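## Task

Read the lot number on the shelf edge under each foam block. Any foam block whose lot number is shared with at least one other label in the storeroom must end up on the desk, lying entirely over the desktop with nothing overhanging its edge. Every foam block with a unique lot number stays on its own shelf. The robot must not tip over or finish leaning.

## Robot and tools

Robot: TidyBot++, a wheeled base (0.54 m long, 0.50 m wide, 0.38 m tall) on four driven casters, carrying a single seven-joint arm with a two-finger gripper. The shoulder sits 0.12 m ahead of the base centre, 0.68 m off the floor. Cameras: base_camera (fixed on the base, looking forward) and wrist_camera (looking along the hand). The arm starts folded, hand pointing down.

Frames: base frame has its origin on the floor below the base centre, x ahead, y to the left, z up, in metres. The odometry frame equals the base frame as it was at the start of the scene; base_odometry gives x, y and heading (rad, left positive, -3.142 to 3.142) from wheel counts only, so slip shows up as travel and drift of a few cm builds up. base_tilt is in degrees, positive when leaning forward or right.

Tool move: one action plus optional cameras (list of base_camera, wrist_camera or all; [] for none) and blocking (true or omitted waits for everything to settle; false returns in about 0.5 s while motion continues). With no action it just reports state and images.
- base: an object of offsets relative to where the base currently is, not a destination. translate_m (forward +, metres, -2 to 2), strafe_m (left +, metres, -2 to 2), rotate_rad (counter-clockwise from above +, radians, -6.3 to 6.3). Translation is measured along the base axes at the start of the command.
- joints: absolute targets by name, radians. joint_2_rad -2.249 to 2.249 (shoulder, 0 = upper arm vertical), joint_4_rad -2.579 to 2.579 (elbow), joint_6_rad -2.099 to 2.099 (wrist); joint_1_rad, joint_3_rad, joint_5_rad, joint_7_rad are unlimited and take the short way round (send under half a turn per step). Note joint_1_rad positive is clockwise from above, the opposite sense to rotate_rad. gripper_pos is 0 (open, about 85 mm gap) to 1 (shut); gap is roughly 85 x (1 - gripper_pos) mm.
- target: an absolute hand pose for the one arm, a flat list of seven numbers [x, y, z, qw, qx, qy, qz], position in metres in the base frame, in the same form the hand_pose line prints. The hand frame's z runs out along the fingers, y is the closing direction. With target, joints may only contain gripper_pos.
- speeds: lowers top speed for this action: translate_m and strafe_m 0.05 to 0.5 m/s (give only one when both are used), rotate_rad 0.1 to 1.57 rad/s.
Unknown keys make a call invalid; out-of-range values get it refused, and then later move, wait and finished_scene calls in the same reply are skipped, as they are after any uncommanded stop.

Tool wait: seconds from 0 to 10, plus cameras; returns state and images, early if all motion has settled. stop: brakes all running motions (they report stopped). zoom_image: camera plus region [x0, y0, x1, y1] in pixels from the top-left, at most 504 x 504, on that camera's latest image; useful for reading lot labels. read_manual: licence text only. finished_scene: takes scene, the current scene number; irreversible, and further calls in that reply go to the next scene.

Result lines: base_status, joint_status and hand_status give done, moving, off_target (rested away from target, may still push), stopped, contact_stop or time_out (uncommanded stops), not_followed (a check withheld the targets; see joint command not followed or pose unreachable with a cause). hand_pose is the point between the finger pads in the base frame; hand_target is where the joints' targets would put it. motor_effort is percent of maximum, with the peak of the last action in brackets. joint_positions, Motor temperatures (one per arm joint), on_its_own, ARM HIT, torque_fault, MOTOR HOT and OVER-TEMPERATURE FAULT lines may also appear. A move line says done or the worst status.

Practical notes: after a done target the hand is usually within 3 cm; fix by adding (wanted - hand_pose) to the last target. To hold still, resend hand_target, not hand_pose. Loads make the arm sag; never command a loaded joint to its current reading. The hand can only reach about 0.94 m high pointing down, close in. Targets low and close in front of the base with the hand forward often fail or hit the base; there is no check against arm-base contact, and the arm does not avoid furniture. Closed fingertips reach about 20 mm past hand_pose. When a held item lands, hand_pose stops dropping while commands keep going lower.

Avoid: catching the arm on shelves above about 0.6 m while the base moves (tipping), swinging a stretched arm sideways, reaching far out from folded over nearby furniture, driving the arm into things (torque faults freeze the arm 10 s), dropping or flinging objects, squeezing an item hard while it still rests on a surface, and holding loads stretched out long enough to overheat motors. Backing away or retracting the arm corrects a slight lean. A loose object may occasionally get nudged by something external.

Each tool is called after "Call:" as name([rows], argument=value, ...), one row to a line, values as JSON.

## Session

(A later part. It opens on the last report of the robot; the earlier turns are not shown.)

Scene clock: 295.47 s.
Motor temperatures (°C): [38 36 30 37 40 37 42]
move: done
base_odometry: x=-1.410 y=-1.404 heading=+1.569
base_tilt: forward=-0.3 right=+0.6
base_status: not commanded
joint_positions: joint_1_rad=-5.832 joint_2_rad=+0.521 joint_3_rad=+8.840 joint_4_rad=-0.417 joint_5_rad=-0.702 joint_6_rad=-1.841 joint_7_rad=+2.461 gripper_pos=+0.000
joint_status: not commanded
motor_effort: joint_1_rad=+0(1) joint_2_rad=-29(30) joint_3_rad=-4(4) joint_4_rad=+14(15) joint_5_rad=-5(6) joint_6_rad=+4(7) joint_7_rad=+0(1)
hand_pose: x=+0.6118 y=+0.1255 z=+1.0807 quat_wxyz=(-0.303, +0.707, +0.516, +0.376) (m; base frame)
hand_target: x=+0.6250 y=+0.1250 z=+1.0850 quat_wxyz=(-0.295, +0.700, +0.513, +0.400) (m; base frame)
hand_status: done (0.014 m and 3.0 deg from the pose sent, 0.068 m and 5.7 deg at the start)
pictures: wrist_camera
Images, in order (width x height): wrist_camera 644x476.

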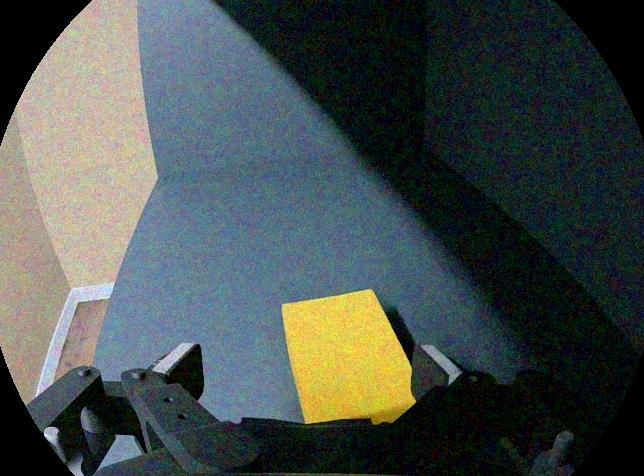

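Call:
move(target=[0.645,0.125,1.08,-0.295,0.70,0.513,0.40], cameras=["wrist_camera"])

Call:
move(target=[0.661,0.15,1.05,-0.295,0.70,0.513,0.40], cameras=["wrist_camera"])

Scene clock: 296.63 s.
Motor temperatures (°C): [38 36 30 37 40 37 42]
move: done
base_odometry: x=-1.410 y=-1.404 heading=+1.569
base_tilt: forward=-0.3 right=+0.6
base_status: not commanded
joint_positions: joint_1_rad=-5.862 joint_2_rad=+0.558 joint_3_rad=+8.840 joint_4_rad=-0.346 joint_5_rad=-0.702 joint_6_rad=-1.840 joint_7_rad=+2.461 gripper_pos=+0.000
joint_status: not commanded
motor_effort: joint_1_rad=+0(1) joint_2_rad=-30(31) joint_3_rad=-5(5) joint_4_rad=+13(15) joint_5_rad=-5(6) joint_6_rad=+5(5) joint_7_rad=+0(0)
hand_pose: x=+0.6233 y=+0.1279 z=+1.0883 quat_wxyz=(-0.303, +0.695, +0.521, +0.392) (m; base frame)
hand_target: x=+0.6450 y=+0.1250 z=+1.0800 quat_wxyz=(-0.295, +0.700, +0.513, +0.400) (m; base frame)
hand_status: done (0.023 m and 1.7 deg from the pose sent, 0.033 m and 3.0 deg at the start)
pictures: wrist_camera
Images, in order (width x height): wrist_camera 644x476.

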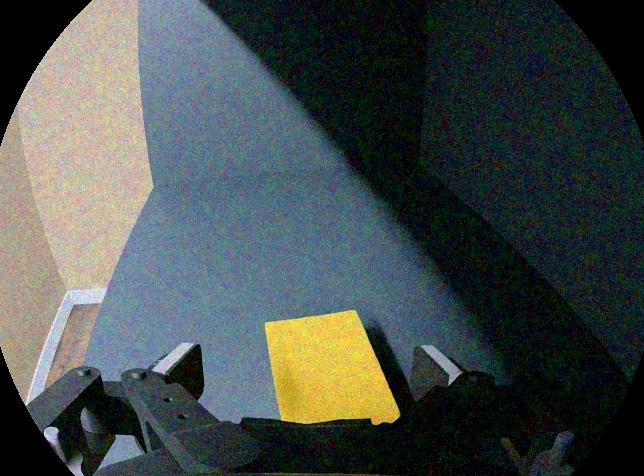

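Scene clock: 297.83 s.
Motor temperatures (°C): [38 36 30 37 40 37 42]
move: done
base_odometry: x=-1.410 y=-1.404 heading=+1.569
base_tilt: forward=-0.3 right=+0.6
base_status: not commanded
joint_positions: joint_1_rad=-5.864 joint_2_rad=+0.544 joint_3_rad=+8.859 joint_4_rad=-0.513 joint_5_rad=-0.702 joint_6_rad=-1.726 joint_7_rad=+2.527 gripper_pos=+0.000
joint_status: not commanded
motor_effort: joint_1_rad=-1(1) joint_2_rad=-31(32) joint_3_rad=-5(5) joint_4_rad=+15(16) joint_5_rad=-6(6) joint_6_rad=+4(5) joint_7_rad=+0(1)
hand_pose: x=+0.6467 y=+0.1442 z=+1.0540 quat_wxyz=(-0.312, +0.703, +0.510, +0.385) (m; base frame)
hand_target: x=+0.6610 y=+0.1500 z=+1.0500 quat_wxyz=(-0.295, +0.700, +0.513, +0.400) (m; base frame)
hand_status: done (0.016 m and 2.6 deg from the pose sent, 0.058 m and 1.7 deg at the start)
pictures: wrist_camera
Images, in order (width x height): wrist_camera 644x476.

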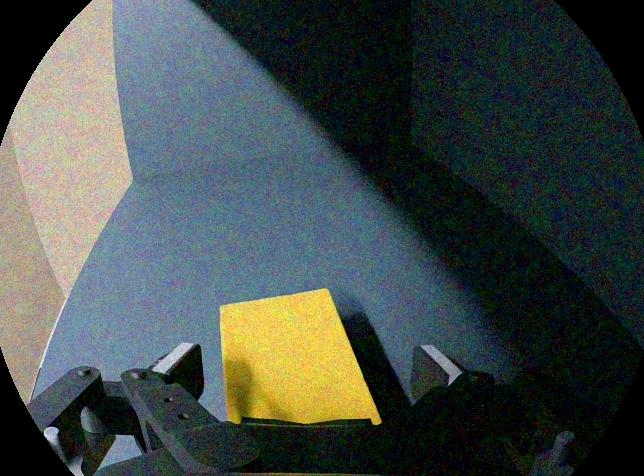

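Call:
move(target=[0.66,0.166,1.045,-0.295,0.70,0.513,0.40], cameras=[])

Call:
move(joints={"gripper_pos":0.6}, cameras=["wrist_camera"])

Scene clock: 298.80 s.
Motor temperatures (°C): [38 36 30 37 40 37 42]
move: done
base_odometry: x=-1.410 y=-1.404 heading=+1.569
base_tilt: forward=-0.3 right=+0.6
base_status: not commanded
joint_positions: joint_1_rad=-5.880 joint_2_rad=+0.517 joint_3_rad=+8.868 joint_4_rad=-0.576 joint_5_rad=-0.702 joint_6_rad=-1.678 joint_7_rad=+2.543 gripper_pos=+0.000
joint_status: not commanded
motor_effort: joint_1_rad=-1(1) joint_2_rad=-30(31) joint_3_rad=-5(5) joint_4_rad=+16(16) joint_5_rad=-6(6) joint_6_rad=+4(5) joint_7_rad=+0(1)
hand_pose: x=+0.6468 y=+0.1604 z=+1.0486 quat_wxyz=(-0.309, +0.704, +0.510, +0.385) (m; base frame)
hand_target: x=+0.6600 y=+0.1660 z=+1.0450 quat_wxyz=(-0.295, +0.700, +0.513, +0.400) (m; base frame)
hand_status: done (0.015 m and 2.5 deg from the pose sent, 0.027 m and 2.6 deg at the start)
pictures: none
No camera images: "cameras" was empty.

Scene clock: 299.87 s.
Motor temperatures (°C): [38 36 30 37 40 37 42]
move: done
base_odometry: x=-1.410 y=-1.404 heading=+1.569
base_tilt: forward=-0.3 right=+0.6
base_status: not commanded
joint_positions: joint_1_rad=-5.884 joint_2_rad=+0.506 joint_3_rad=+8.868 joint_4_rad=-0.582 joint_5_rad=-0.702 joint_6_rad=-1.655 joint_7_rad=+2.545 gripper_pos=+0.600
joint_status: all done
motor_effort: joint_1_rad=-1(7) joint_2_rad=-29(31) joint_3_rad=-5(6) joint_4_rad=+14(16) joint_5_rad=-5(6) joint_6_rad=+3(5) joint_7_rad=+0(1)
hand_pose: x=+0.6483 y=+0.1646 z=+1.0549 quat_wxyz=(-0.304, +0.703, +0.509, +0.394) (m; base frame)
hand_target: x=+0.6600 y=+0.1660 z=+1.0450 quat_wxyz=(-0.295, +0.700, +0.513, +0.400) (m; base frame)
hand_status: not commanded
pictures: wrist_camera
Images, in order (width x height): wrist_camera 644x476.

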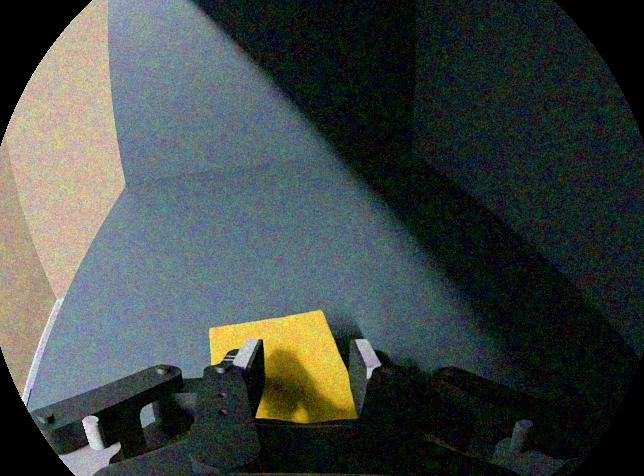

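Call:
move(joints={"gripper_pos":0.0}, cameras=["wrist_camera"])

Call:
move(target=[0.648,0.17,1.03,-0.295,0.70,0.513,0.40], cameras=["wrist_camera"])

Scene clock: 300.87 s.
Motor temperatures (°C): [38 36 30 37 40 37 42]
move: done
base_odometry: x=-1.410 y=-1.404 heading=+1.569
base_tilt: forward=-0.3 right=+0.6
base_status: not commanded
joint_positions: joint_1_rad=-5.884 joint_2_rad=+0.506 joint_3_rad=+8.869 joint_4_rad=-0.582 joint_5_rad=-0.702 joint_6_rad=-1.655 joint_7_rad=+2.545 gripper_pos=+0.000
joint_status: all done
motor_effort: joint_1_rad=-1(1) joint_2_rad=-29(31) joint_3_rad=-5(5) joint_4_rad=+16(17) joint_5_rad=-6(6) joint_6_rad=+4(5) joint_7_rad=+0(1)
hand_pose: x=+0.6483 y=+0.1645 z=+1.0549 quat_wxyz=(-0.304, +0.703, +0.509, +0.394) (m; base frame)
hand_target: x=+0.6600 y=+0.1660 z=+1.0450 quat_wxyz=(-0.295, +0.700, +0.513, +0.400) (m; base frame)
hand_status: not commanded
pictures: wrist_camera
Images, in order (width x height): wrist_camera 644x476.

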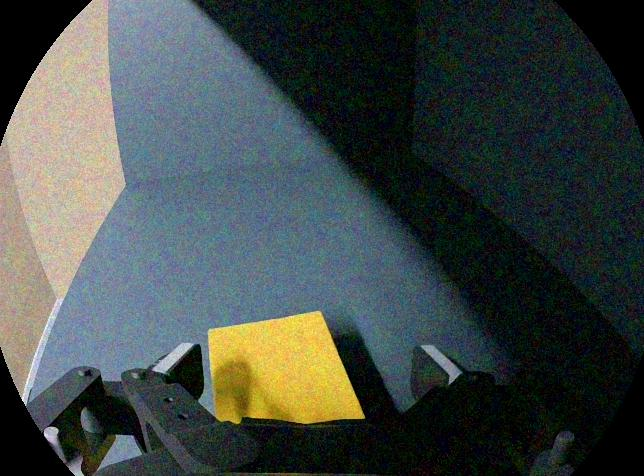

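Scene clock: 301.97 s.
Motor temperatures (°C): [38 36 30 37 40 37 42]
move: done
base_odometry: x=-1.410 y=-1.404 heading=+1.569
base_tilt: forward=-0.3 right=+0.6
base_status: not commanded
joint_positions: joint_1_rad=-5.882 joint_2_rad=+0.450 joint_3_rad=+8.902 joint_4_rad=-0.734 joint_5_rad=-0.705 joint_6_rad=-1.624 joint_7_rad=+2.622 gripper_pos=+0.000
joint_status: not commanded
motor_effort: joint_1_rad=-1(1) joint_2_rad=-29(30) joint_3_rad=-5(5) joint_4_rad=+17(17) joint_5_rad=-6(6) joint_6_rad=+4(5) joint_7_rad=+0(0)
hand_pose: x=+0.6345 y=+0.1739 z=+1.0221 quat_wxyz=(-0.295, +0.708, +0.524, +0.369) (m; base frame)
hand_target: x=+0.6480 y=+0.1700 z=+1.0300 quat_wxyz=(-0.295, +0.700, +0.513, +0.400) (m; base frame)
hand_status: done (0.016 m and 3.9 deg from the pose sent, 0.025 m and 1.3 deg at the start)
pictures: wrist_camera
Images, in order (width x height): wrist_camera 644x476.

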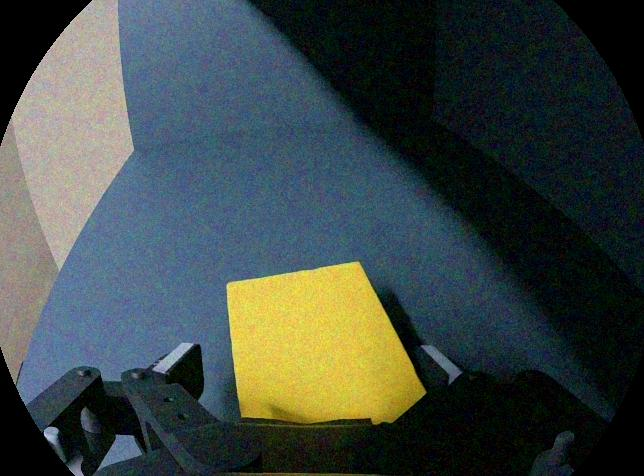

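Call:
move(target=[0.655,0.175,1.032,-0.295,0.70,0.513,0.40], cameras=[])

Call:
move(joints={"gripper_pos":0.6}, cameras=["wrist_camera"])

Scene clock: 302.87 s.
Motor temperatures (°C): [38 36 30 37 40 37 42]
move: done
base_odometry: x=-1.410 y=-1.404 heading=+1.569
base_tilt: forward=-0.3 right=+0.6
base_status: not commanded
joint_positions: joint_1_rad=-5.883 joint_2_rad=+0.452 joint_3_rad=+8.902 joint_4_rad=-0.723 joint_5_rad=-0.705 joint_6_rad=-1.622 joint_7_rad=+2.623 gripper_pos=+0.000
joint_status: not commanded
motor_effort: joint_1_rad=+0(1) joint_2_rad=-28(29) joint_3_rad=-4(5) joint_4_rad=+16(17) joint_5_rad=-6(6) joint_6_rad=+4(4) joint_7_rad=+0(1)
hand_pose: x=+0.6364 y=+0.1731 z=+1.0255 quat_wxyz=(-0.292, +0.707, +0.525, +0.374) (m; base frame)
hand_target: x=+0.6550 y=+0.1750 z=+1.0320 quat_wxyz=(-0.295, +0.700, +0.513, +0.400) (m; base frame)
hand_status: done (0.020 m and 3.4 deg from the pose sent, 0.023 m and 3.9 deg at the start)
pictures: none
No camera images: "cameras" was empty.

Scene clock: 303.73 s.
Motor temperatures (°C): [38 36 30 37 40 37 42]
move: off_target
base_odometry: x=-1.410 y=-1.404 heading=+1.569
base_tilt: forward=-0.3 right=+0.6
base_status: not commanded
joint_positions: joint_1_rad=-5.883 joint_2_rad=+0.452 joint_3_rad=+8.902 joint_4_rad=-0.720 joint_5_rad=-0.706 joint_6_rad=-1.620 joint_7_rad=+2.623 gripper_pos=+0.368
joint_status: gripper_pos off_target (ended at +0.368, target +0.600)
motor_effort: joint_1_rad=-1(3) joint_2_rad=-28(30) joint_3_rad=-5(5) joint_4_rad=+16(17) joint_5_rad=-6(6) joint_6_rad=+4(4) joint_7_rad=+0(1)
hand_pose: x=+0.6371 y=+0.1732 z=+1.0274 quat_wxyz=(-0.291, +0.706, +0.524, +0.377) (m; base frame)
hand_target: x=+0.6550 y=+0.1750 z=+1.0320 quat_wxyz=(-0.295, +0.700, +0.513, +0.400) (m; base frame)
hand_status: not commanded
pictures: wrist_camera
Images, in order (width x height): wrist_camera 644x476.

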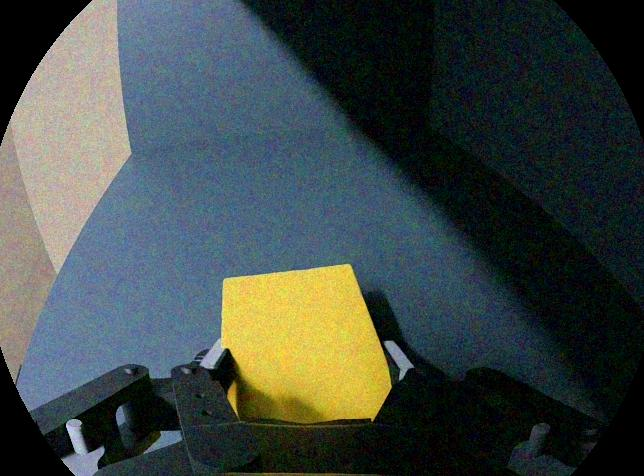

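Call:
move(target=[0.63,0.17,1.10,-0.295,0.70,0.513,0.40], cameras=["wrist_camera"])

Call:
move(base={"translate_m":-0.25}, cameras=["wrist_camera"])

Scene clock: 305.67 s.
Motor temperatures (°C): [38 36 30 37 40 37 42]
move: done
base_odometry: x=-1.410 y=-1.404 heading=+1.569
base_tilt: forward=-0.3 right=+0.6
base_status: not commanded
joint_positions: joint_1_rad=-5.944 joint_2_rad=+0.508 joint_3_rad=+8.883 joint_4_rad=-0.352 joint_5_rad=-0.706 joint_6_rad=-1.723 joint_7_rad=+2.445 gripper_pos=+0.368
joint_status: not commanded
motor_effort: joint_1_rad=-1(1) joint_2_rad=-29(30) joint_3_rad=-4(5) joint_4_rad=+14(17) joint_5_rad=-5(7) joint_6_rad=+5(6) joint_7_rad=+0(1)
hand_pose: x=+0.6297 y=+0.1709 z=+1.1219 quat_wxyz=(-0.284, +0.682, +0.515, +0.434) (m; base frame)
hand_target: x=+0.6300 y=+0.1700 z=+1.1000 quat_wxyz=(-0.295, +0.700, +0.513, +0.400) (m; base frame)
hand_status: done (0.022 m and 4.6 deg from the pose sent, 0.073 m and 3.1 deg at the start)
pictures: wrist_camera
Images, in order (width x height): wrist_camera 644x476.

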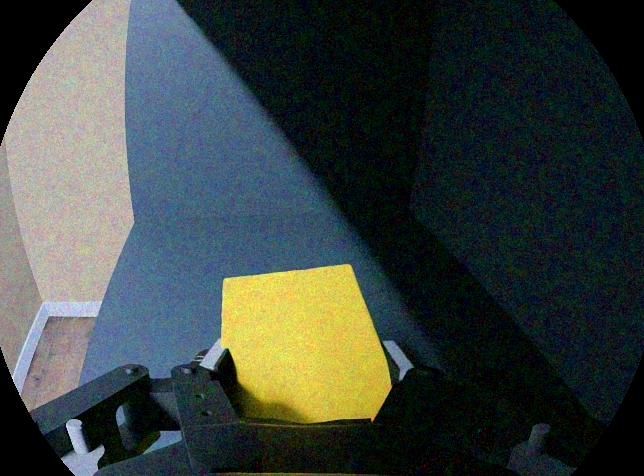

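Scene clock: 307.57 s.
Motor temperatures (°C): [38 36 30 37 40 37 42]
move: done
base_odometry: x=-1.411 y=-1.654 heading=+1.569
base_tilt: forward=-0.3 right=+0.6
base_status: done
joint_positions: joint_1_rad=-5.948 joint_2_rad=+0.519 joint_3_rad=+8.881 joint_4_rad=-0.349 joint_5_rad=-0.706 joint_6_rad=-1.730 joint_7_rad=+2.444 gripper_pos=+0.368
joint_status: not commanded
motor_effort: joint_1_rad=+0(2) joint_2_rad=-30(33) joint_3_rad=-4(5) joint_4_rad=+14(16) joint_5_rad=-5(6) joint_6_rad=+6(7) joint_7_rad=+0(1)
hand_pose: x=+0.6317 y=+0.1715 z=+1.1170 quat_wxyz=(-0.289, +0.682, +0.516, +0.429) (m; base frame)
hand_target: x=+0.6300 y=+0.1700 z=+1.1000 quat_wxyz=(-0.295, +0.700, +0.513, +0.400) (m; base frame)
hand_status: not commanded
pictures: wrist_camera
Images, in order (width x height): wrist_camera 644x476.

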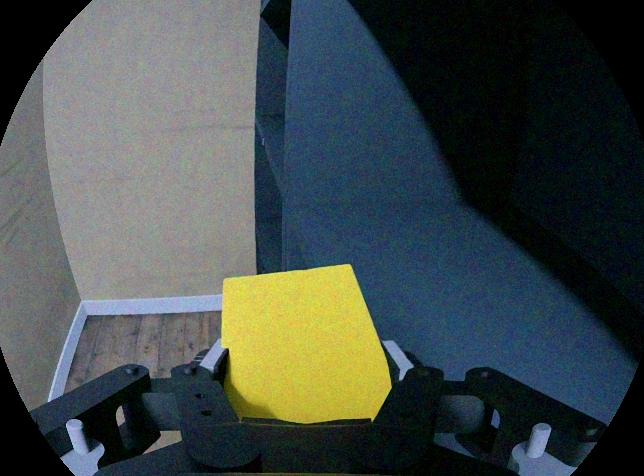

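Call:
move(target=[0.37,0.0,0.95,0.0,0.887,0.0,0.462], cameras=["wrist_camera"])

Call:
move(base={"strafe_m":-1.4}, cameras=["wrist_camera"])

Scene clock: 310.90 s.
Motor temperatures (°C): [38 36 30 37 40 37 42]
move: done
base_odometry: x=-1.411 y=-1.654 heading=+1.569
base_tilt: forward=-0.4 right=+0.6
base_status: not commanded
joint_positions: joint_1_rad=-6.265 joint_2_rad=-0.732 joint_3_rad=+9.414 joint_4_rad=-1.834 joint_5_rad=-0.071 joint_6_rad=-1.124 joint_7_rad=+1.618 gripper_pos=+0.368
joint_status: not commanded
motor_effort: joint_1_rad=-1(2) joint_2_rad=+6(31) joint_3_rad=+1(5) joint_4_rad=+20(21) joint_5_rad=+0(6) joint_6_rad=+7(8) joint_7_rad=+0(1)
hand_pose: x=+0.3648 y=+0.0207 z=+0.9477 quat_wxyz=(-0.019, +0.896, +0.019, +0.443) (m; base frame)
hand_target: x=+0.3700 y=+0.0000 z=+0.9500 quat_wxyz=(+0.000, +0.887, +0.000, +0.462) (m; base frame)
hand_status: done (0.021 m and 3.9 deg from the pose sent, 0.355 m and 73.1 deg at the start)
pictures: wrist_camera
Images, in order (width x height): wrist_camera 644x476.

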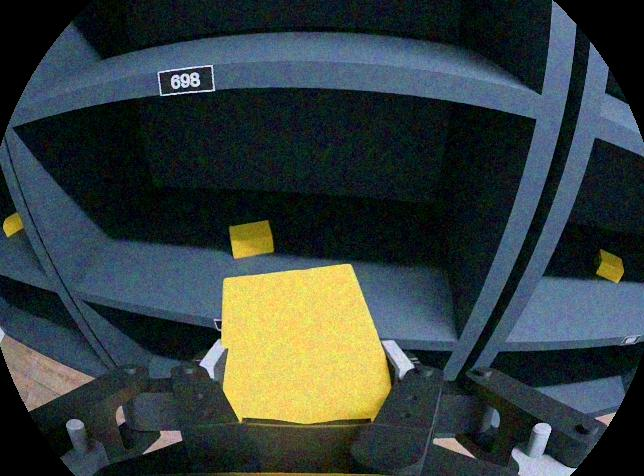

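Scene clock: 315.07 s.
Motor temperatures (°C): [38 36 30 37 40 37 42]
move: done
base_odometry: x=-0.010 y=-1.656 heading=+1.569
base_tilt: forward=-0.3 right=+0.6
base_status: done
joint_positions: joint_1_rad=-6.268 joint_2_rad=-0.733 joint_3_rad=+9.420 joint_4_rad=-1.834 joint_5_rad=-0.064 joint_6_rad=-1.122 joint_7_rad=+1.617 gripper_pos=+0.368
joint_status: not commanded
motor_effort: joint_1_rad=+0(1) joint_2_rad=+6(6) joint_3_rad=+1(4) joint_4_rad=+20(21) joint_5_rad=+0(1) joint_6_rad=+8(8) joint_7_rad=+0(1)
hand_pose: x=+0.3651 y=+0.0173 z=+0.9483 quat_wxyz=(-0.018, +0.896, +0.016, +0.444) (m; base frame)
hand_target: x=+0.3700 y=+0.0000 z=+0.9500 quat_wxyz=(+0.000, +0.887, +0.000, +0.462) (m; base frame)
hand_status: not commanded
pictures: wrist_camera
Images, in order (width x height): wrist_camera 644x476.

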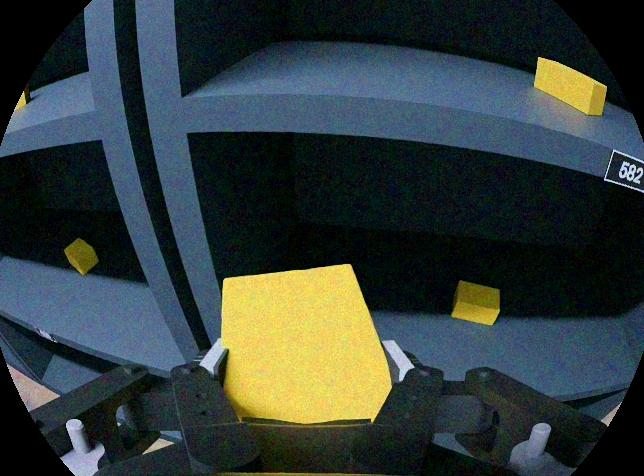

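Call:
move(base={"strafe_m":-1.3}, cameras=["base_camera"])

Call:
move(base={"translate_m":1.6}, cameras=["base_camera"])

Call:
move(base={"strafe_m":0.95})

Scene clock: 319.27 s.
Motor temperatures (°C): [38 36 30 37 40 37 42]
move: done
base_odometry: x=+1.290 y=-1.659 heading=+1.569
base_tilt: forward=-0.4 right=+0.6
base_status: done
joint_positions: joint_1_rad=-6.269 joint_2_rad=-0.733 joint_3_rad=+9.422 joint_4_rad=-1.834 joint_5_rad=-0.063 joint_6_rad=-1.121 joint_7_rad=+1.616 gripper_pos=+0.368
joint_status: not commanded
motor_effort: joint_1_rad=+0(1) joint_2_rad=+5(6) joint_3_rad=+1(3) joint_4_rad=+19(21) joint_5_rad=+0(1) joint_6_rad=+8(8) joint_7_rad=+0(1)
hand_pose: x=+0.3652 y=+0.0163 z=+0.9483 quat_wxyz=(-0.018, +0.896, +0.016, +0.444) (m; base frame)
hand_target: x=+0.3700 y=+0.0000 z=+0.9500 quat_wxyz=(+0.000, +0.887, +0.000, +0.462) (m; base frame)
hand_status: not commanded
pictures: base_camera
Images, in order (width x height): base_camera 644x364.

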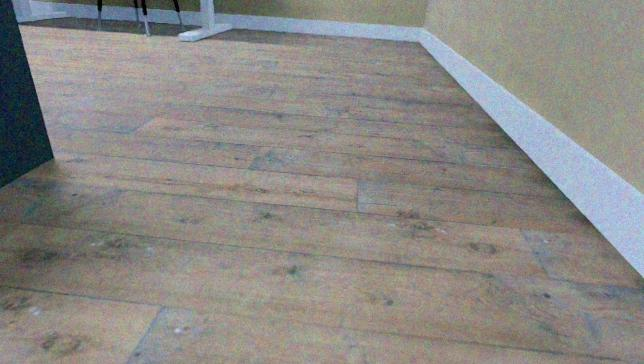

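Scene clock: 323.83 s.
Motor temperatures (°C): [38 36 30 37 40 37 42]
move: done
base_odometry: x=+1.293 y=-0.059 heading=+1.568
base_tilt: forward=-0.4 right=+0.6
base_status: done
joint_positions: joint_1_rad=-6.269 joint_2_rad=-0.740 joint_3_rad=+9.422 joint_4_rad=-1.835 joint_5_rad=-0.062 joint_6_rad=-1.119 joint_7_rad=+1.616 gripper_pos=+0.368
joint_status: not commanded
motor_effort: joint_1_rad=-1(1) joint_2_rad=+5(8) joint_3_rad=+1(2) joint_4_rad=+20(21) joint_5_rad=+0(0) joint_6_rad=+7(8) joint_7_rad=+0(1)
hand_pose: x=+0.3638 y=+0.0162 z=+0.9500 quat_wxyz=(-0.017, +0.894, +0.016, +0.448) (m; base frame)
hand_target: x=+0.3700 y=+0.0000 z=+0.9500 quat_wxyz=(+0.000, +0.887, +0.000, +0.462) (m; base frame)
hand_status: not commanded
pictures: base_camera
Images, in order (width x height): base_camera 644x364.

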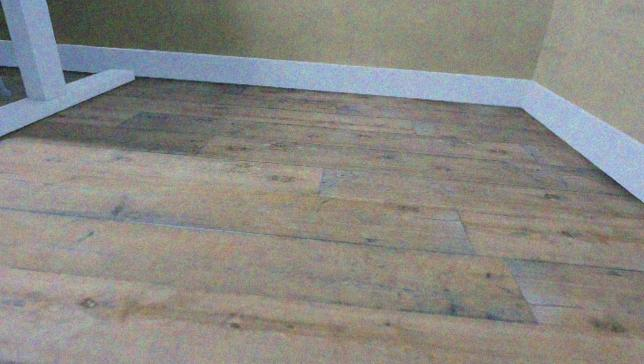

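Scene clock: 327.13 s.
Motor temperatures (°C): [38 36 30 37 40 37 42]
move: done
base_odometry: x=+0.343 y=-0.056 heading=+1.567
base_tilt: forward=-0.4 right=+0.6
base_status: done
joint_positions: joint_1_rad=-6.269 joint_2_rad=-0.740 joint_3_rad=+9.423 joint_4_rad=-1.835 joint_5_rad=-0.061 joint_6_rad=-1.119 joint_7_rad=+1.616 gripper_pos=+0.368
joint_status: not commanded
motor_effort: joint_1_rad=+0(1) joint_2_rad=+6(6) joint_3_rad=+1(3) joint_4_rad=+20(21) joint_5_rad=+0(1) joint_6_rad=+7(8) joint_7_rad=+0(1)
hand_pose: x=+0.3639 y=+0.0157 z=+0.9500 quat_wxyz=(-0.017, +0.894, +0.015, +0.448) (m; base frame)
hand_target: x=+0.3700 y=+0.0000 z=+0.9500 quat_wxyz=(+0.000, +0.887, +0.000, +0.462) (m; base frame)
hand_status: not commanded
pictures: base_camera, wrist_camera
Images, in order (width x height): base_camera 644x364, wrist_camera 644x476.

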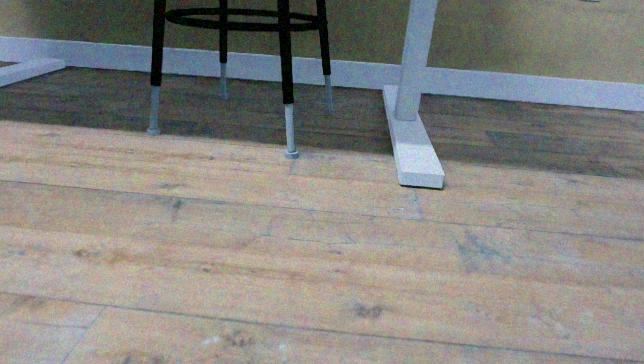

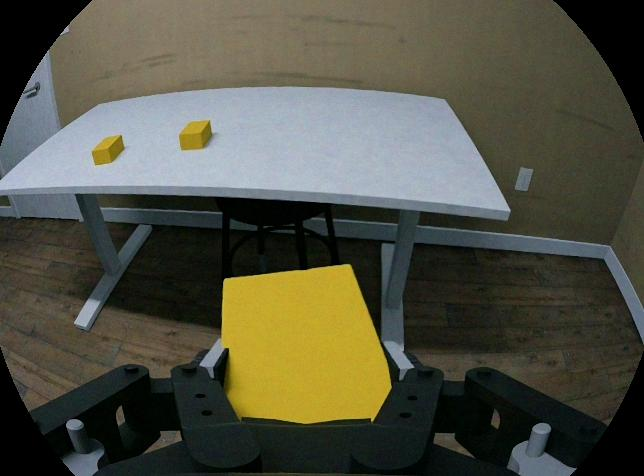

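Call:
move(base={"translate_m":0.4}, cameras=[])

Call:
move(target=[0.68,0.0,0.86,0.0,0.876,0.0,0.482], cameras=["wrist_camera"])

Call:
move(target=[0.69,0.0,0.795,0.0,0.876,0.0,0.482], cameras=["wrist_camera"])

Call:
move(target=[0.69,0.0,0.772,0.0,0.876,0.0,0.482], cameras=["wrist_camera"])

Call:
move(target=[0.69,0.0,0.76,0.0,0.876,0.0,0.482], cameras=["wrist_camera"])

Scene clock: 329.63 s.
Motor temperatures (°C): [38 36 30 37 40 37 42]
move: done
base_odometry: x=+0.344 y=+0.344 heading=+1.568
base_tilt: forward=-0.3 right=+0.6
base_status: done
joint_positions: joint_1_rad=-6.269 joint_2_rad=-0.739 joint_3_rad=+9.423 joint_4_rad=-1.836 joint_5_rad=-0.061 joint_6_rad=-1.117 joint_7_rad=+1.616 gripper_pos=+0.368
joint_status: not commanded
motor_effort: joint_1_rad=+0(1) joint_2_rad=+6(9) joint_3_rad=+1(2) joint_4_rad=+20(21) joint_5_rad=+0(0) joint_6_rad=+7(8) joint_7_rad=+0(1)
hand_pose: x=+0.3644 y=+0.0156 z=+0.9500 quat_wxyz=(-0.017, +0.894, +0.015, +0.448) (m; base frame)
hand_target: x=+0.3700 y=+0.0000 z=+0.9500 quat_wxyz=(+0.000, +0.887, +0.000, +0.462) (m; base frame)
hand_status: not commanded
pictures: none
No camera images: "cameras" was empty.

Scene clock: 331.97 s.
Motor temperatures (°C): [38 36 30 37 40 37 42]
move: done
base_odometry: x=+0.344 y=+0.344 heading=+1.568
base_tilt: forward=-0.3 right=+0.6
base_status: not commanded
joint_positions: joint_1_rad=-6.277 joint_2_rad=-0.033 joint_3_rad=+9.426 joint_4_rad=-1.836 joint_5_rad=-0.061 joint_6_rad=-0.379 joint_7_rad=+1.616 gripper_pos=+0.368
joint_status: not commanded
motor_effort: joint_1_rad=+0(1) joint_2_rad=-19(21) joint_3_rad=+0(1) joint_4_rad=+20(22) joint_5_rad=+1(1) joint_6_rad=+7(8) joint_7_rad=+0(1)
hand_pose: x=+0.6660 y=+0.0043 z=+0.8519 quat_wxyz=(-0.011, +0.887, -0.003, +0.462) (m; base frame)
hand_target: x=+0.6800 y=+0.0000 z=+0.8600 quat_wxyz=(+0.000, +0.876, +0.000, +0.482) (m; base frame)
hand_status: done (0.017 m and 2.9 deg from the pose sent, 0.329 m and 5.1 deg at the start)
pictures: wrist_camera
Images, in order (width x height): wrist_camera 644x476.

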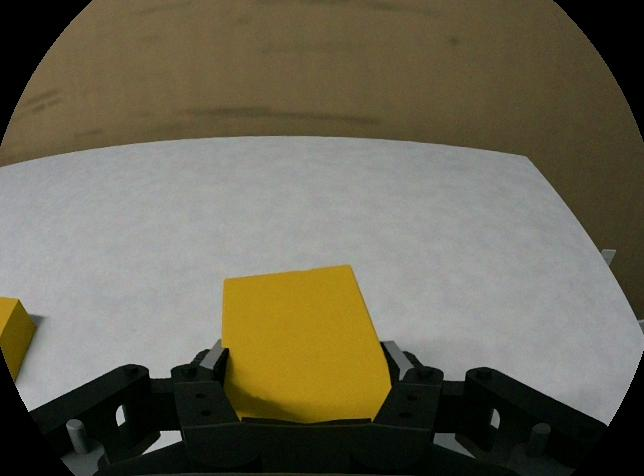

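Scene clock: 333.33 s.
Motor temperatures (°C): [38 36 30 37 40 37 42]
move: done
base_odometry: x=+0.344 y=+0.344 heading=+1.568
base_tilt: forward=-0.3 right=+0.6
base_status: not commanded
joint_positions: joint_1_rad=-6.276 joint_2_rad=+0.050 joint_3_rad=+9.426 joint_4_rad=-1.947 joint_5_rad=-0.061 joint_6_rad=-0.161 joint_7_rad=+1.616 gripper_pos=+0.368
joint_status: not commanded
motor_effort: joint_1_rad=+0(1) joint_2_rad=-22(24) joint_3_rad=+0(0) joint_4_rad=+20(22) joint_5_rad=+1(1) joint_6_rad=+8(9) joint_7_rad=+0(1)
hand_pose: x=+0.6856 y=+0.0001 z=+0.7998 quat_wxyz=(-0.006, +0.881, -0.008, +0.472) (m; base frame)
hand_target: x=+0.6900 y=+0.0000 z=+0.7950 quat_wxyz=(+0.000, +0.876, +0.000, +0.482) (m; base frame)
hand_status: done (0.007 m and 1.7 deg from the pose sent, 0.062 m and 2.9 deg at the start)
pictures: wrist_camera
Images, in order (width x height): wrist_camera 644x476.

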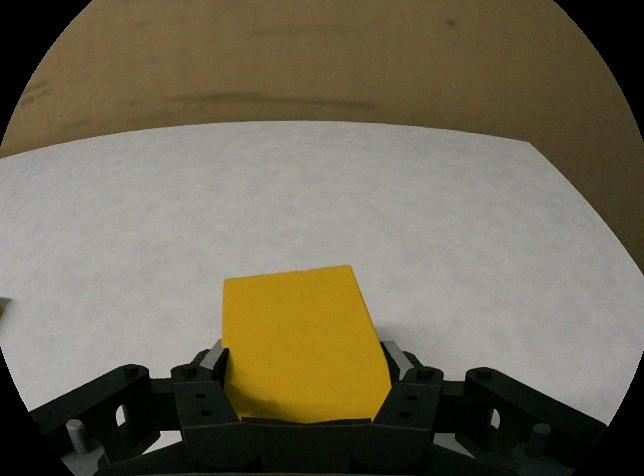

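Scene clock: 334.40 s.
Motor temperatures (°C): [38 36 30 37 40 37 42]
move: done
base_odometry: x=+0.344 y=+0.344 heading=+1.568
base_tilt: forward=-0.3 right=+0.6
base_status: not commanded
joint_positions: joint_1_rad=-6.266 joint_2_rad=+0.073 joint_3_rad=+9.408 joint_4_rad=-1.994 joint_5_rad=-0.060 joint_6_rad=-0.075 joint_7_rad=+1.613 gripper_pos=+0.368
joint_status: not commanded
motor_effort: joint_1_rad=-1(1) joint_2_rad=-21(24) joint_3_rad=+0(0) joint_4_rad=+20(21) joint_5_rad=+1(1) joint_6_rad=+7(8) joint_7_rad=+0(0)
hand_pose: x=+0.6877 y=+0.0024 z=+0.7833 quat_wxyz=(-0.007, +0.878, -0.007, +0.479) (m; base frame)
hand_target: x=+0.6900 y=+0.0000 z=+0.7720 quat_wxyz=(+0.000, +0.876, +0.000, +0.482) (m; base frame)
hand_status: done (0.012 m and 1.2 deg from the pose sent, 0.028 m and 1.7 deg at the start)
pictures: wrist_camera
Images, in order (width x height): wrist_camera 644x476.

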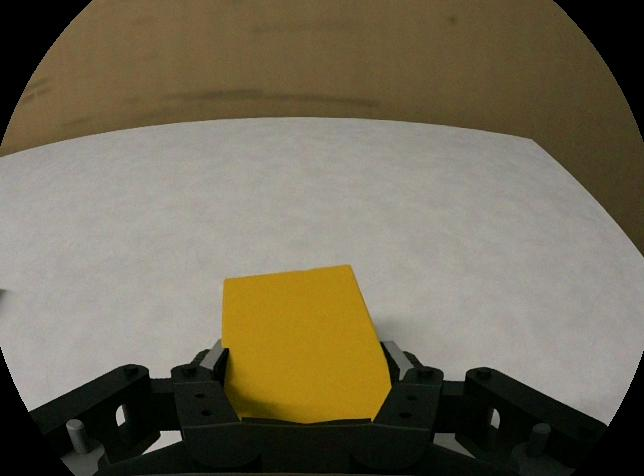

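Scene clock: 335.10 s.
Motor temperatures (°C): [38 36 30 37 40 37 42]
move: done
base_odometry: x=+0.344 y=+0.344 heading=+1.568
base_tilt: forward=-0.3 right=+0.6
base_status: not commanded
joint_positions: joint_1_rad=-6.266 joint_2_rad=+0.088 joint_3_rad=+9.408 joint_4_rad=-2.019 joint_5_rad=-0.053 joint_6_rad=-0.030 joint_7_rad=+1.604 gripper_pos=+0.368
joint_status: not commanded
motor_effort: joint_1_rad=+0(1) joint_2_rad=-22(23) joint_3_rad=+0(0) joint_4_rad=+20(21) joint_5_rad=+0(1) joint_6_rad=+8(8) joint_7_rad=+0(0)
hand_pose: x=+0.6887 y=+0.0015 z=+0.7736 quat_wxyz=(-0.006, +0.876, -0.009, +0.482) (m; base frame)
hand_target: x=+0.6900 y=+0.0000 z=+0.7600 quat_wxyz=(+0.000, +0.876, +0.000, +0.482) (m; base frame)
hand_status: done (0.014 m and 1.3 deg from the pose sent, 0.024 m and 1.2 deg at the start)
pictures: wrist_camera
Images, in order (width x height): wrist_camera 644x476.

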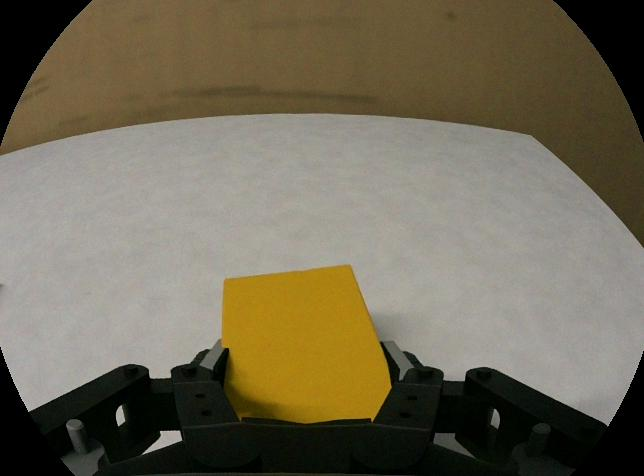

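Call:
move(target=[0.69,0.0,0.748,0.0,0.876,0.0,0.482], cameras=[])

Call:
move(target=[0.69,0.0,0.738,0.0,0.876,0.0,0.482], cameras=[])

Call:
move(target=[0.69,0.0,0.729,0.0,0.876,0.0,0.482], cameras=["wrist_camera"])

Scene clock: 338.03 s.
Motor temperatures (°C): [38 36 30 37 40 37 42]
move: done
base_odometry: x=+0.344 y=+0.344 heading=+1.568
base_tilt: forward=-0.3 right=+0.6
base_status: not commanded
joint_positions: joint_1_rad=-6.266 joint_2_rad=+0.106 joint_3_rad=+9.408 joint_4_rad=-2.044 joint_5_rad=-0.051 joint_6_rad=+0.015 joint_7_rad=+1.600 gripper_pos=+0.368
joint_status: not commanded
motor_effort: joint_1_rad=-1(1) joint_2_rad=-22(23) joint_3_rad=+0(0) joint_4_rad=+19(20) joint_5_rad=+0(1) joint_6_rad=+7(8) joint_7_rad=+0(1)
hand_pose: x=+0.6894 y=+0.0008 z=+0.7619 quat_wxyz=(-0.006, +0.876, -0.010, +0.482) (m; base frame)
hand_target: x=+0.6900 y=+0.0000 z=+0.7480 quat_wxyz=(+0.000, +0.876, +0.000, +0.482) (m; base frame)
hand_status: done (0.014 m and 1.3 deg from the pose sent, 0.026 m and 1.3 deg at the start)
pictures: none
No camera images: "cameras" was empty.

Scene clock: 338.63 s.
Motor temperatures (°C): [38 36 30 37 40 37 42]
move: done
base_odometry: x=+0.344 y=+0.344 heading=+1.568
base_tilt: forward=-0.3 right=+0.6
base_status: not commanded
joint_positions: joint_1_rad=-6.266 joint_2_rad=+0.109 joint_3_rad=+9.408 joint_4_rad=-2.060 joint_5_rad=-0.051 joint_6_rad=+0.052 joint_7_rad=+1.598 gripper_pos=+0.368
joint_status: not commanded
motor_effort: joint_1_rad=+0(1) joint_2_rad=-20(21) joint_3_rad=+1(1) joint_4_rad=+19(19) joint_5_rad=+1(1) joint_6_rad=+8(8) joint_7_rad=+0(1)
hand_pose: x=+0.6904 y=+0.0003 z=+0.7617 quat_wxyz=(-0.005, +0.871, -0.011, +0.490) (m; base frame)
hand_target: x=+0.6900 y=+0.0000 z=+0.7380 quat_wxyz=(+0.000, +0.876, +0.000, +0.482) (m; base frame)
hand_status: done (0.024 m and 1.8 deg from the pose sent, 0.024 m and 1.3 deg at the start)
pictures: none
No camera images: "cameras" was empty.

Scene clock: 339.23 s.
Motor temperatures (°C): [38 36 30 37 40 37 42]
move: off_target
base_odometry: x=+0.344 y=+0.344 heading=+1.568
base_tilt: forward=-0.3 right=+0.6
base_status: not commanded
joint_positions: joint_1_rad=-6.267 joint_2_rad=+0.110 joint_3_rad=+9.408 joint_4_rad=-2.075 joint_5_rad=-0.051 joint_6_rad=+0.085 joint_7_rad=+1.597 gripper_pos=+0.368
joint_status: not commanded
motor_effort: joint_1_rad=+1(2) joint_2_rad=-15(20) joint_3_rad=+2(2) joint_4_rad=+18(19) joint_5_rad=+1(1) joint_6_rad=+8(8) joint_7_rad=+0(0)
hand_pose: x=+0.6905 y=+0.0001 z=+0.7614 quat_wxyz=(-0.005, +0.868, -0.012, +0.497) (m; base frame)
hand_target: x=+0.6900 y=+0.0000 z=+0.7290 quat_wxyz=(+0.000, +0.876, +0.000, +0.482) (m; base frame)
hand_status: off_target (0.032 m and 2.5 deg from the pose sent, 0.033 m and 1.8 deg at the start)
pictures: wrist_camera
Images, in order (width x height): wrist_camera 644x476.

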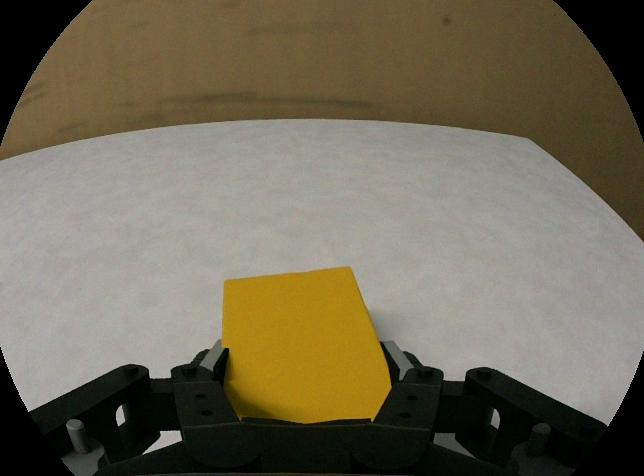

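Call:
move(target=[0.69,0.0,0.745,0.0,0.876,0.0,0.482], cameras=[])

Call:
move(joints={"gripper_pos":0.0}, cameras=[])

Call:
move(target=[0.6,0.0,0.81,0.0,0.884,0.0,0.467], cameras=[])

Call:
move(target=[0.5,0.0,0.95,0.0,0.866,0.0,0.5], cameras=[])

Call:
move(base={"translate_m":-0.3})

Scene clock: 340.07 s.
Motor temperatures (°C): [38 36 30 37 40 37 42]
move: done
base_odometry: x=+0.344 y=+0.344 heading=+1.568
base_tilt: forward=-0.3 right=+0.6
base_status: not commanded
joint_positions: joint_1_rad=-6.267 joint_2_rad=+0.109 joint_3_rad=+9.408 joint_4_rad=-2.071 joint_5_rad=-0.051 joint_6_rad=+0.076 joint_7_rad=+1.597 gripper_pos=+0.368
joint_status: not commanded
motor_effort: joint_1_rad=-1(2) joint_2_rad=-19(20) joint_3_rad=+0(2) joint_4_rad=+18(19) joint_5_rad=+0(1) joint_6_rad=+6(8) joint_7_rad=+0(1)
hand_pose: x=+0.6904 y=+0.0002 z=+0.7618 quat_wxyz=(-0.005, +0.868, -0.012, +0.496) (m; base frame)
hand_target: x=+0.6900 y=+0.0000 z=+0.7450 quat_wxyz=(+0.000, +0.876, +0.000, +0.482) (m; base frame)
hand_status: done (0.017 m and 2.3 deg from the pose sent, 0.016 m and 2.5 deg at the start)
pictures: none
No camera images: "cameras" was empty.

Scene clock: 340.93 s.
Motor temperatures (°C): [38 36 30 37 40 37 42]
move: done
base_odometry: x=+0.344 y=+0.344 heading=+1.568
base_tilt: forward=-0.3 right=+0.6
base_status: not commanded
joint_positions: joint_1_rad=-6.267 joint_2_rad=+0.115 joint_3_rad=+9.408 joint_4_rad=-2.071 joint_5_rad=-0.051 joint_6_rad=+0.076 joint_7_rad=+1.597 gripper_pos=+0.000
joint_status: all done
motor_effort: joint_1_rad=+0(1) joint_2_rad=-22(23) joint_3_rad=+0(1) joint_4_rad=+19(19) joint_5_rad=+1(1) joint_6_rad=+8(8) joint_7_rad=+0(0)
hand_pose: x=+0.6908 y=+0.0002 z=+0.7582 quat_wxyz=(-0.005, +0.870, -0.012, +0.493) (m; base frame)
hand_target: x=+0.6900 y=+0.0000 z=+0.7450 quat_wxyz=(+0.000, +0.876, +0.000, +0.482) (m; base frame)
hand_status: not commanded
pictures: none
No camera images: "cameras" was empty.

Scene clock: 342.37 s.
Motor temperatures (°C): [38 36 30 37 40 37 42]
move: done
base_odometry: x=+0.344 y=+0.344 heading=+1.568
base_tilt: forward=-0.3 right=+0.6
base_status: not commanded
joint_positions: joint_1_rad=-6.276 joint_2_rad=-0.167 joint_3_rad=+9.423 joint_4_rad=-2.071 joint_5_rad=-0.051 joint_6_rad=-0.185 joint_7_rad=+1.597 gripper_pos=+0.000
joint_status: not commanded
motor_effort: joint_1_rad=+0(1) joint_2_rad=-13(24) joint_3_rad=+0(1) joint_4_rad=+21(22) joint_5_rad=+1(1) joint_6_rad=+7(8) joint_7_rad=+0(1)
hand_pose: x=+0.6165 y=+0.0016 z=+0.8394 quat_wxyz=(-0.008, +0.865, -0.010, +0.502) (m; base frame)
hand_target: x=+0.6000 y=+0.0000 z=+0.8100 quat_wxyz=(+0.000, +0.884, +0.000, +0.467) (m; base frame)
hand_status: done (0.034 m and 4.8 deg from the pose sent, 0.105 m and 3.7 deg at the start)
pictures: none
No camera images: "cameras" was empty.

Scene clock: 344.17 s.
Motor temperatures (°C): [38 36 30 37 40 37 42]
move: done
base_odometry: x=+0.344 y=+0.344 heading=+1.568
base_tilt: forward=-0.3 right=+0.6
base_status: not commanded
joint_positions: joint_1_rad=-6.276 joint_2_rad=-0.489 joint_3_rad=+9.423 joint_4_rad=-1.904 joint_5_rad=-0.051 joint_6_rad=-0.642 joint_7_rad=+1.597 gripper_pos=+0.000
joint_status: not commanded
motor_effort: joint_1_rad=+0(1) joint_2_rad=-3(16) joint_3_rad=+1(1) joint_4_rad=+22(23) joint_5_rad=+1(1) joint_6_rad=+8(8) joint_7_rad=+0(1)
hand_pose: x=+0.5071 y=+0.0088 z=+0.9568 quat_wxyz=(-0.015, +0.856, +0.000, +0.516) (m; base frame)
hand_target: x=+0.5000 y=+0.0000 z=+0.9500 quat_wxyz=(+0.000, +0.866, +0.000, +0.500) (m; base frame)
hand_status: done (0.013 m and 2.8 deg from the pose sent, 0.161 m and 1.5 deg at the start)
pictures: none
No camera images: "cameras" was empty.

Scene clock: 346.20 s.
Motor temperatures (°C): [38 36 30 37 40 37 42]
move: done
base_odometry: x=+0.344 y=+0.044 heading=+1.569
base_tilt: forward=-0.3 right=+0.6
base_status: done
joint_positions: joint_1_rad=-6.276 joint_2_rad=-0.497 joint_3_rad=+9.423 joint_4_rad=-1.904 joint_5_rad=-0.051 joint_6_rad=-0.648 joint_7_rad=+1.597 gripper_pos=+0.000
joint_status: not commanded
motor_effort: joint_1_rad=+0(1) joint_2_rad=-3(7) joint_3_rad=+1(2) joint_4_rad=+22(23) joint_5_rad=+0(1) joint_6_rad=+7(9) joint_7_rad=+0(1)
hand_pose: x=+0.5042 y=+0.0087 z=+0.9583 quat_wxyz=(-0.015, +0.856, -0.001, +0.517) (m; base frame)
hand_target: x=+0.5000 y=+0.0000 z=+0.9500 quat_wxyz=(+0.000, +0.866, +0.000, +0.500) (m; base frame)
hand_status: not commanded
pictures: base_camera, wrist_camera
Images, in order (width x height): base_camera 644x364, wrist_camera 644x476.

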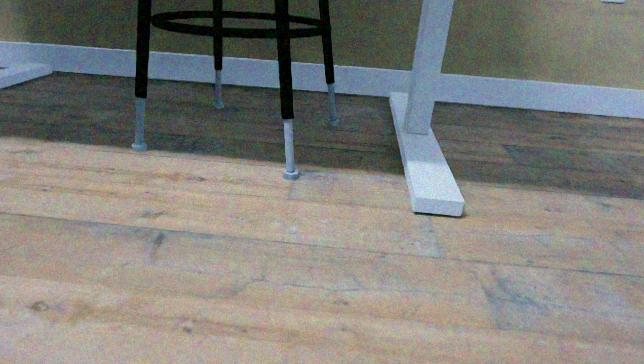

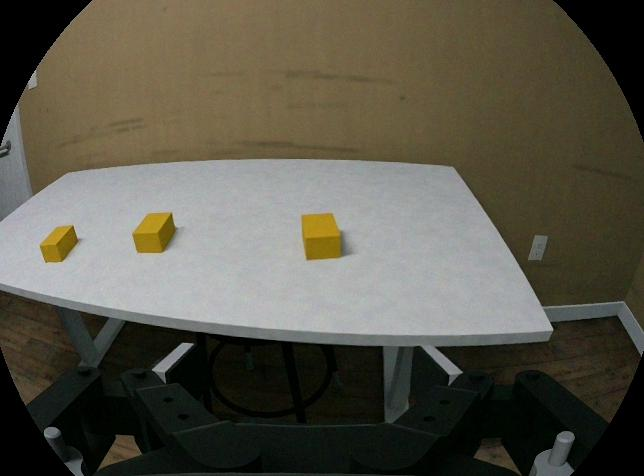

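Call:
finished_scene(scene=2)

The scene is finished: the task was done.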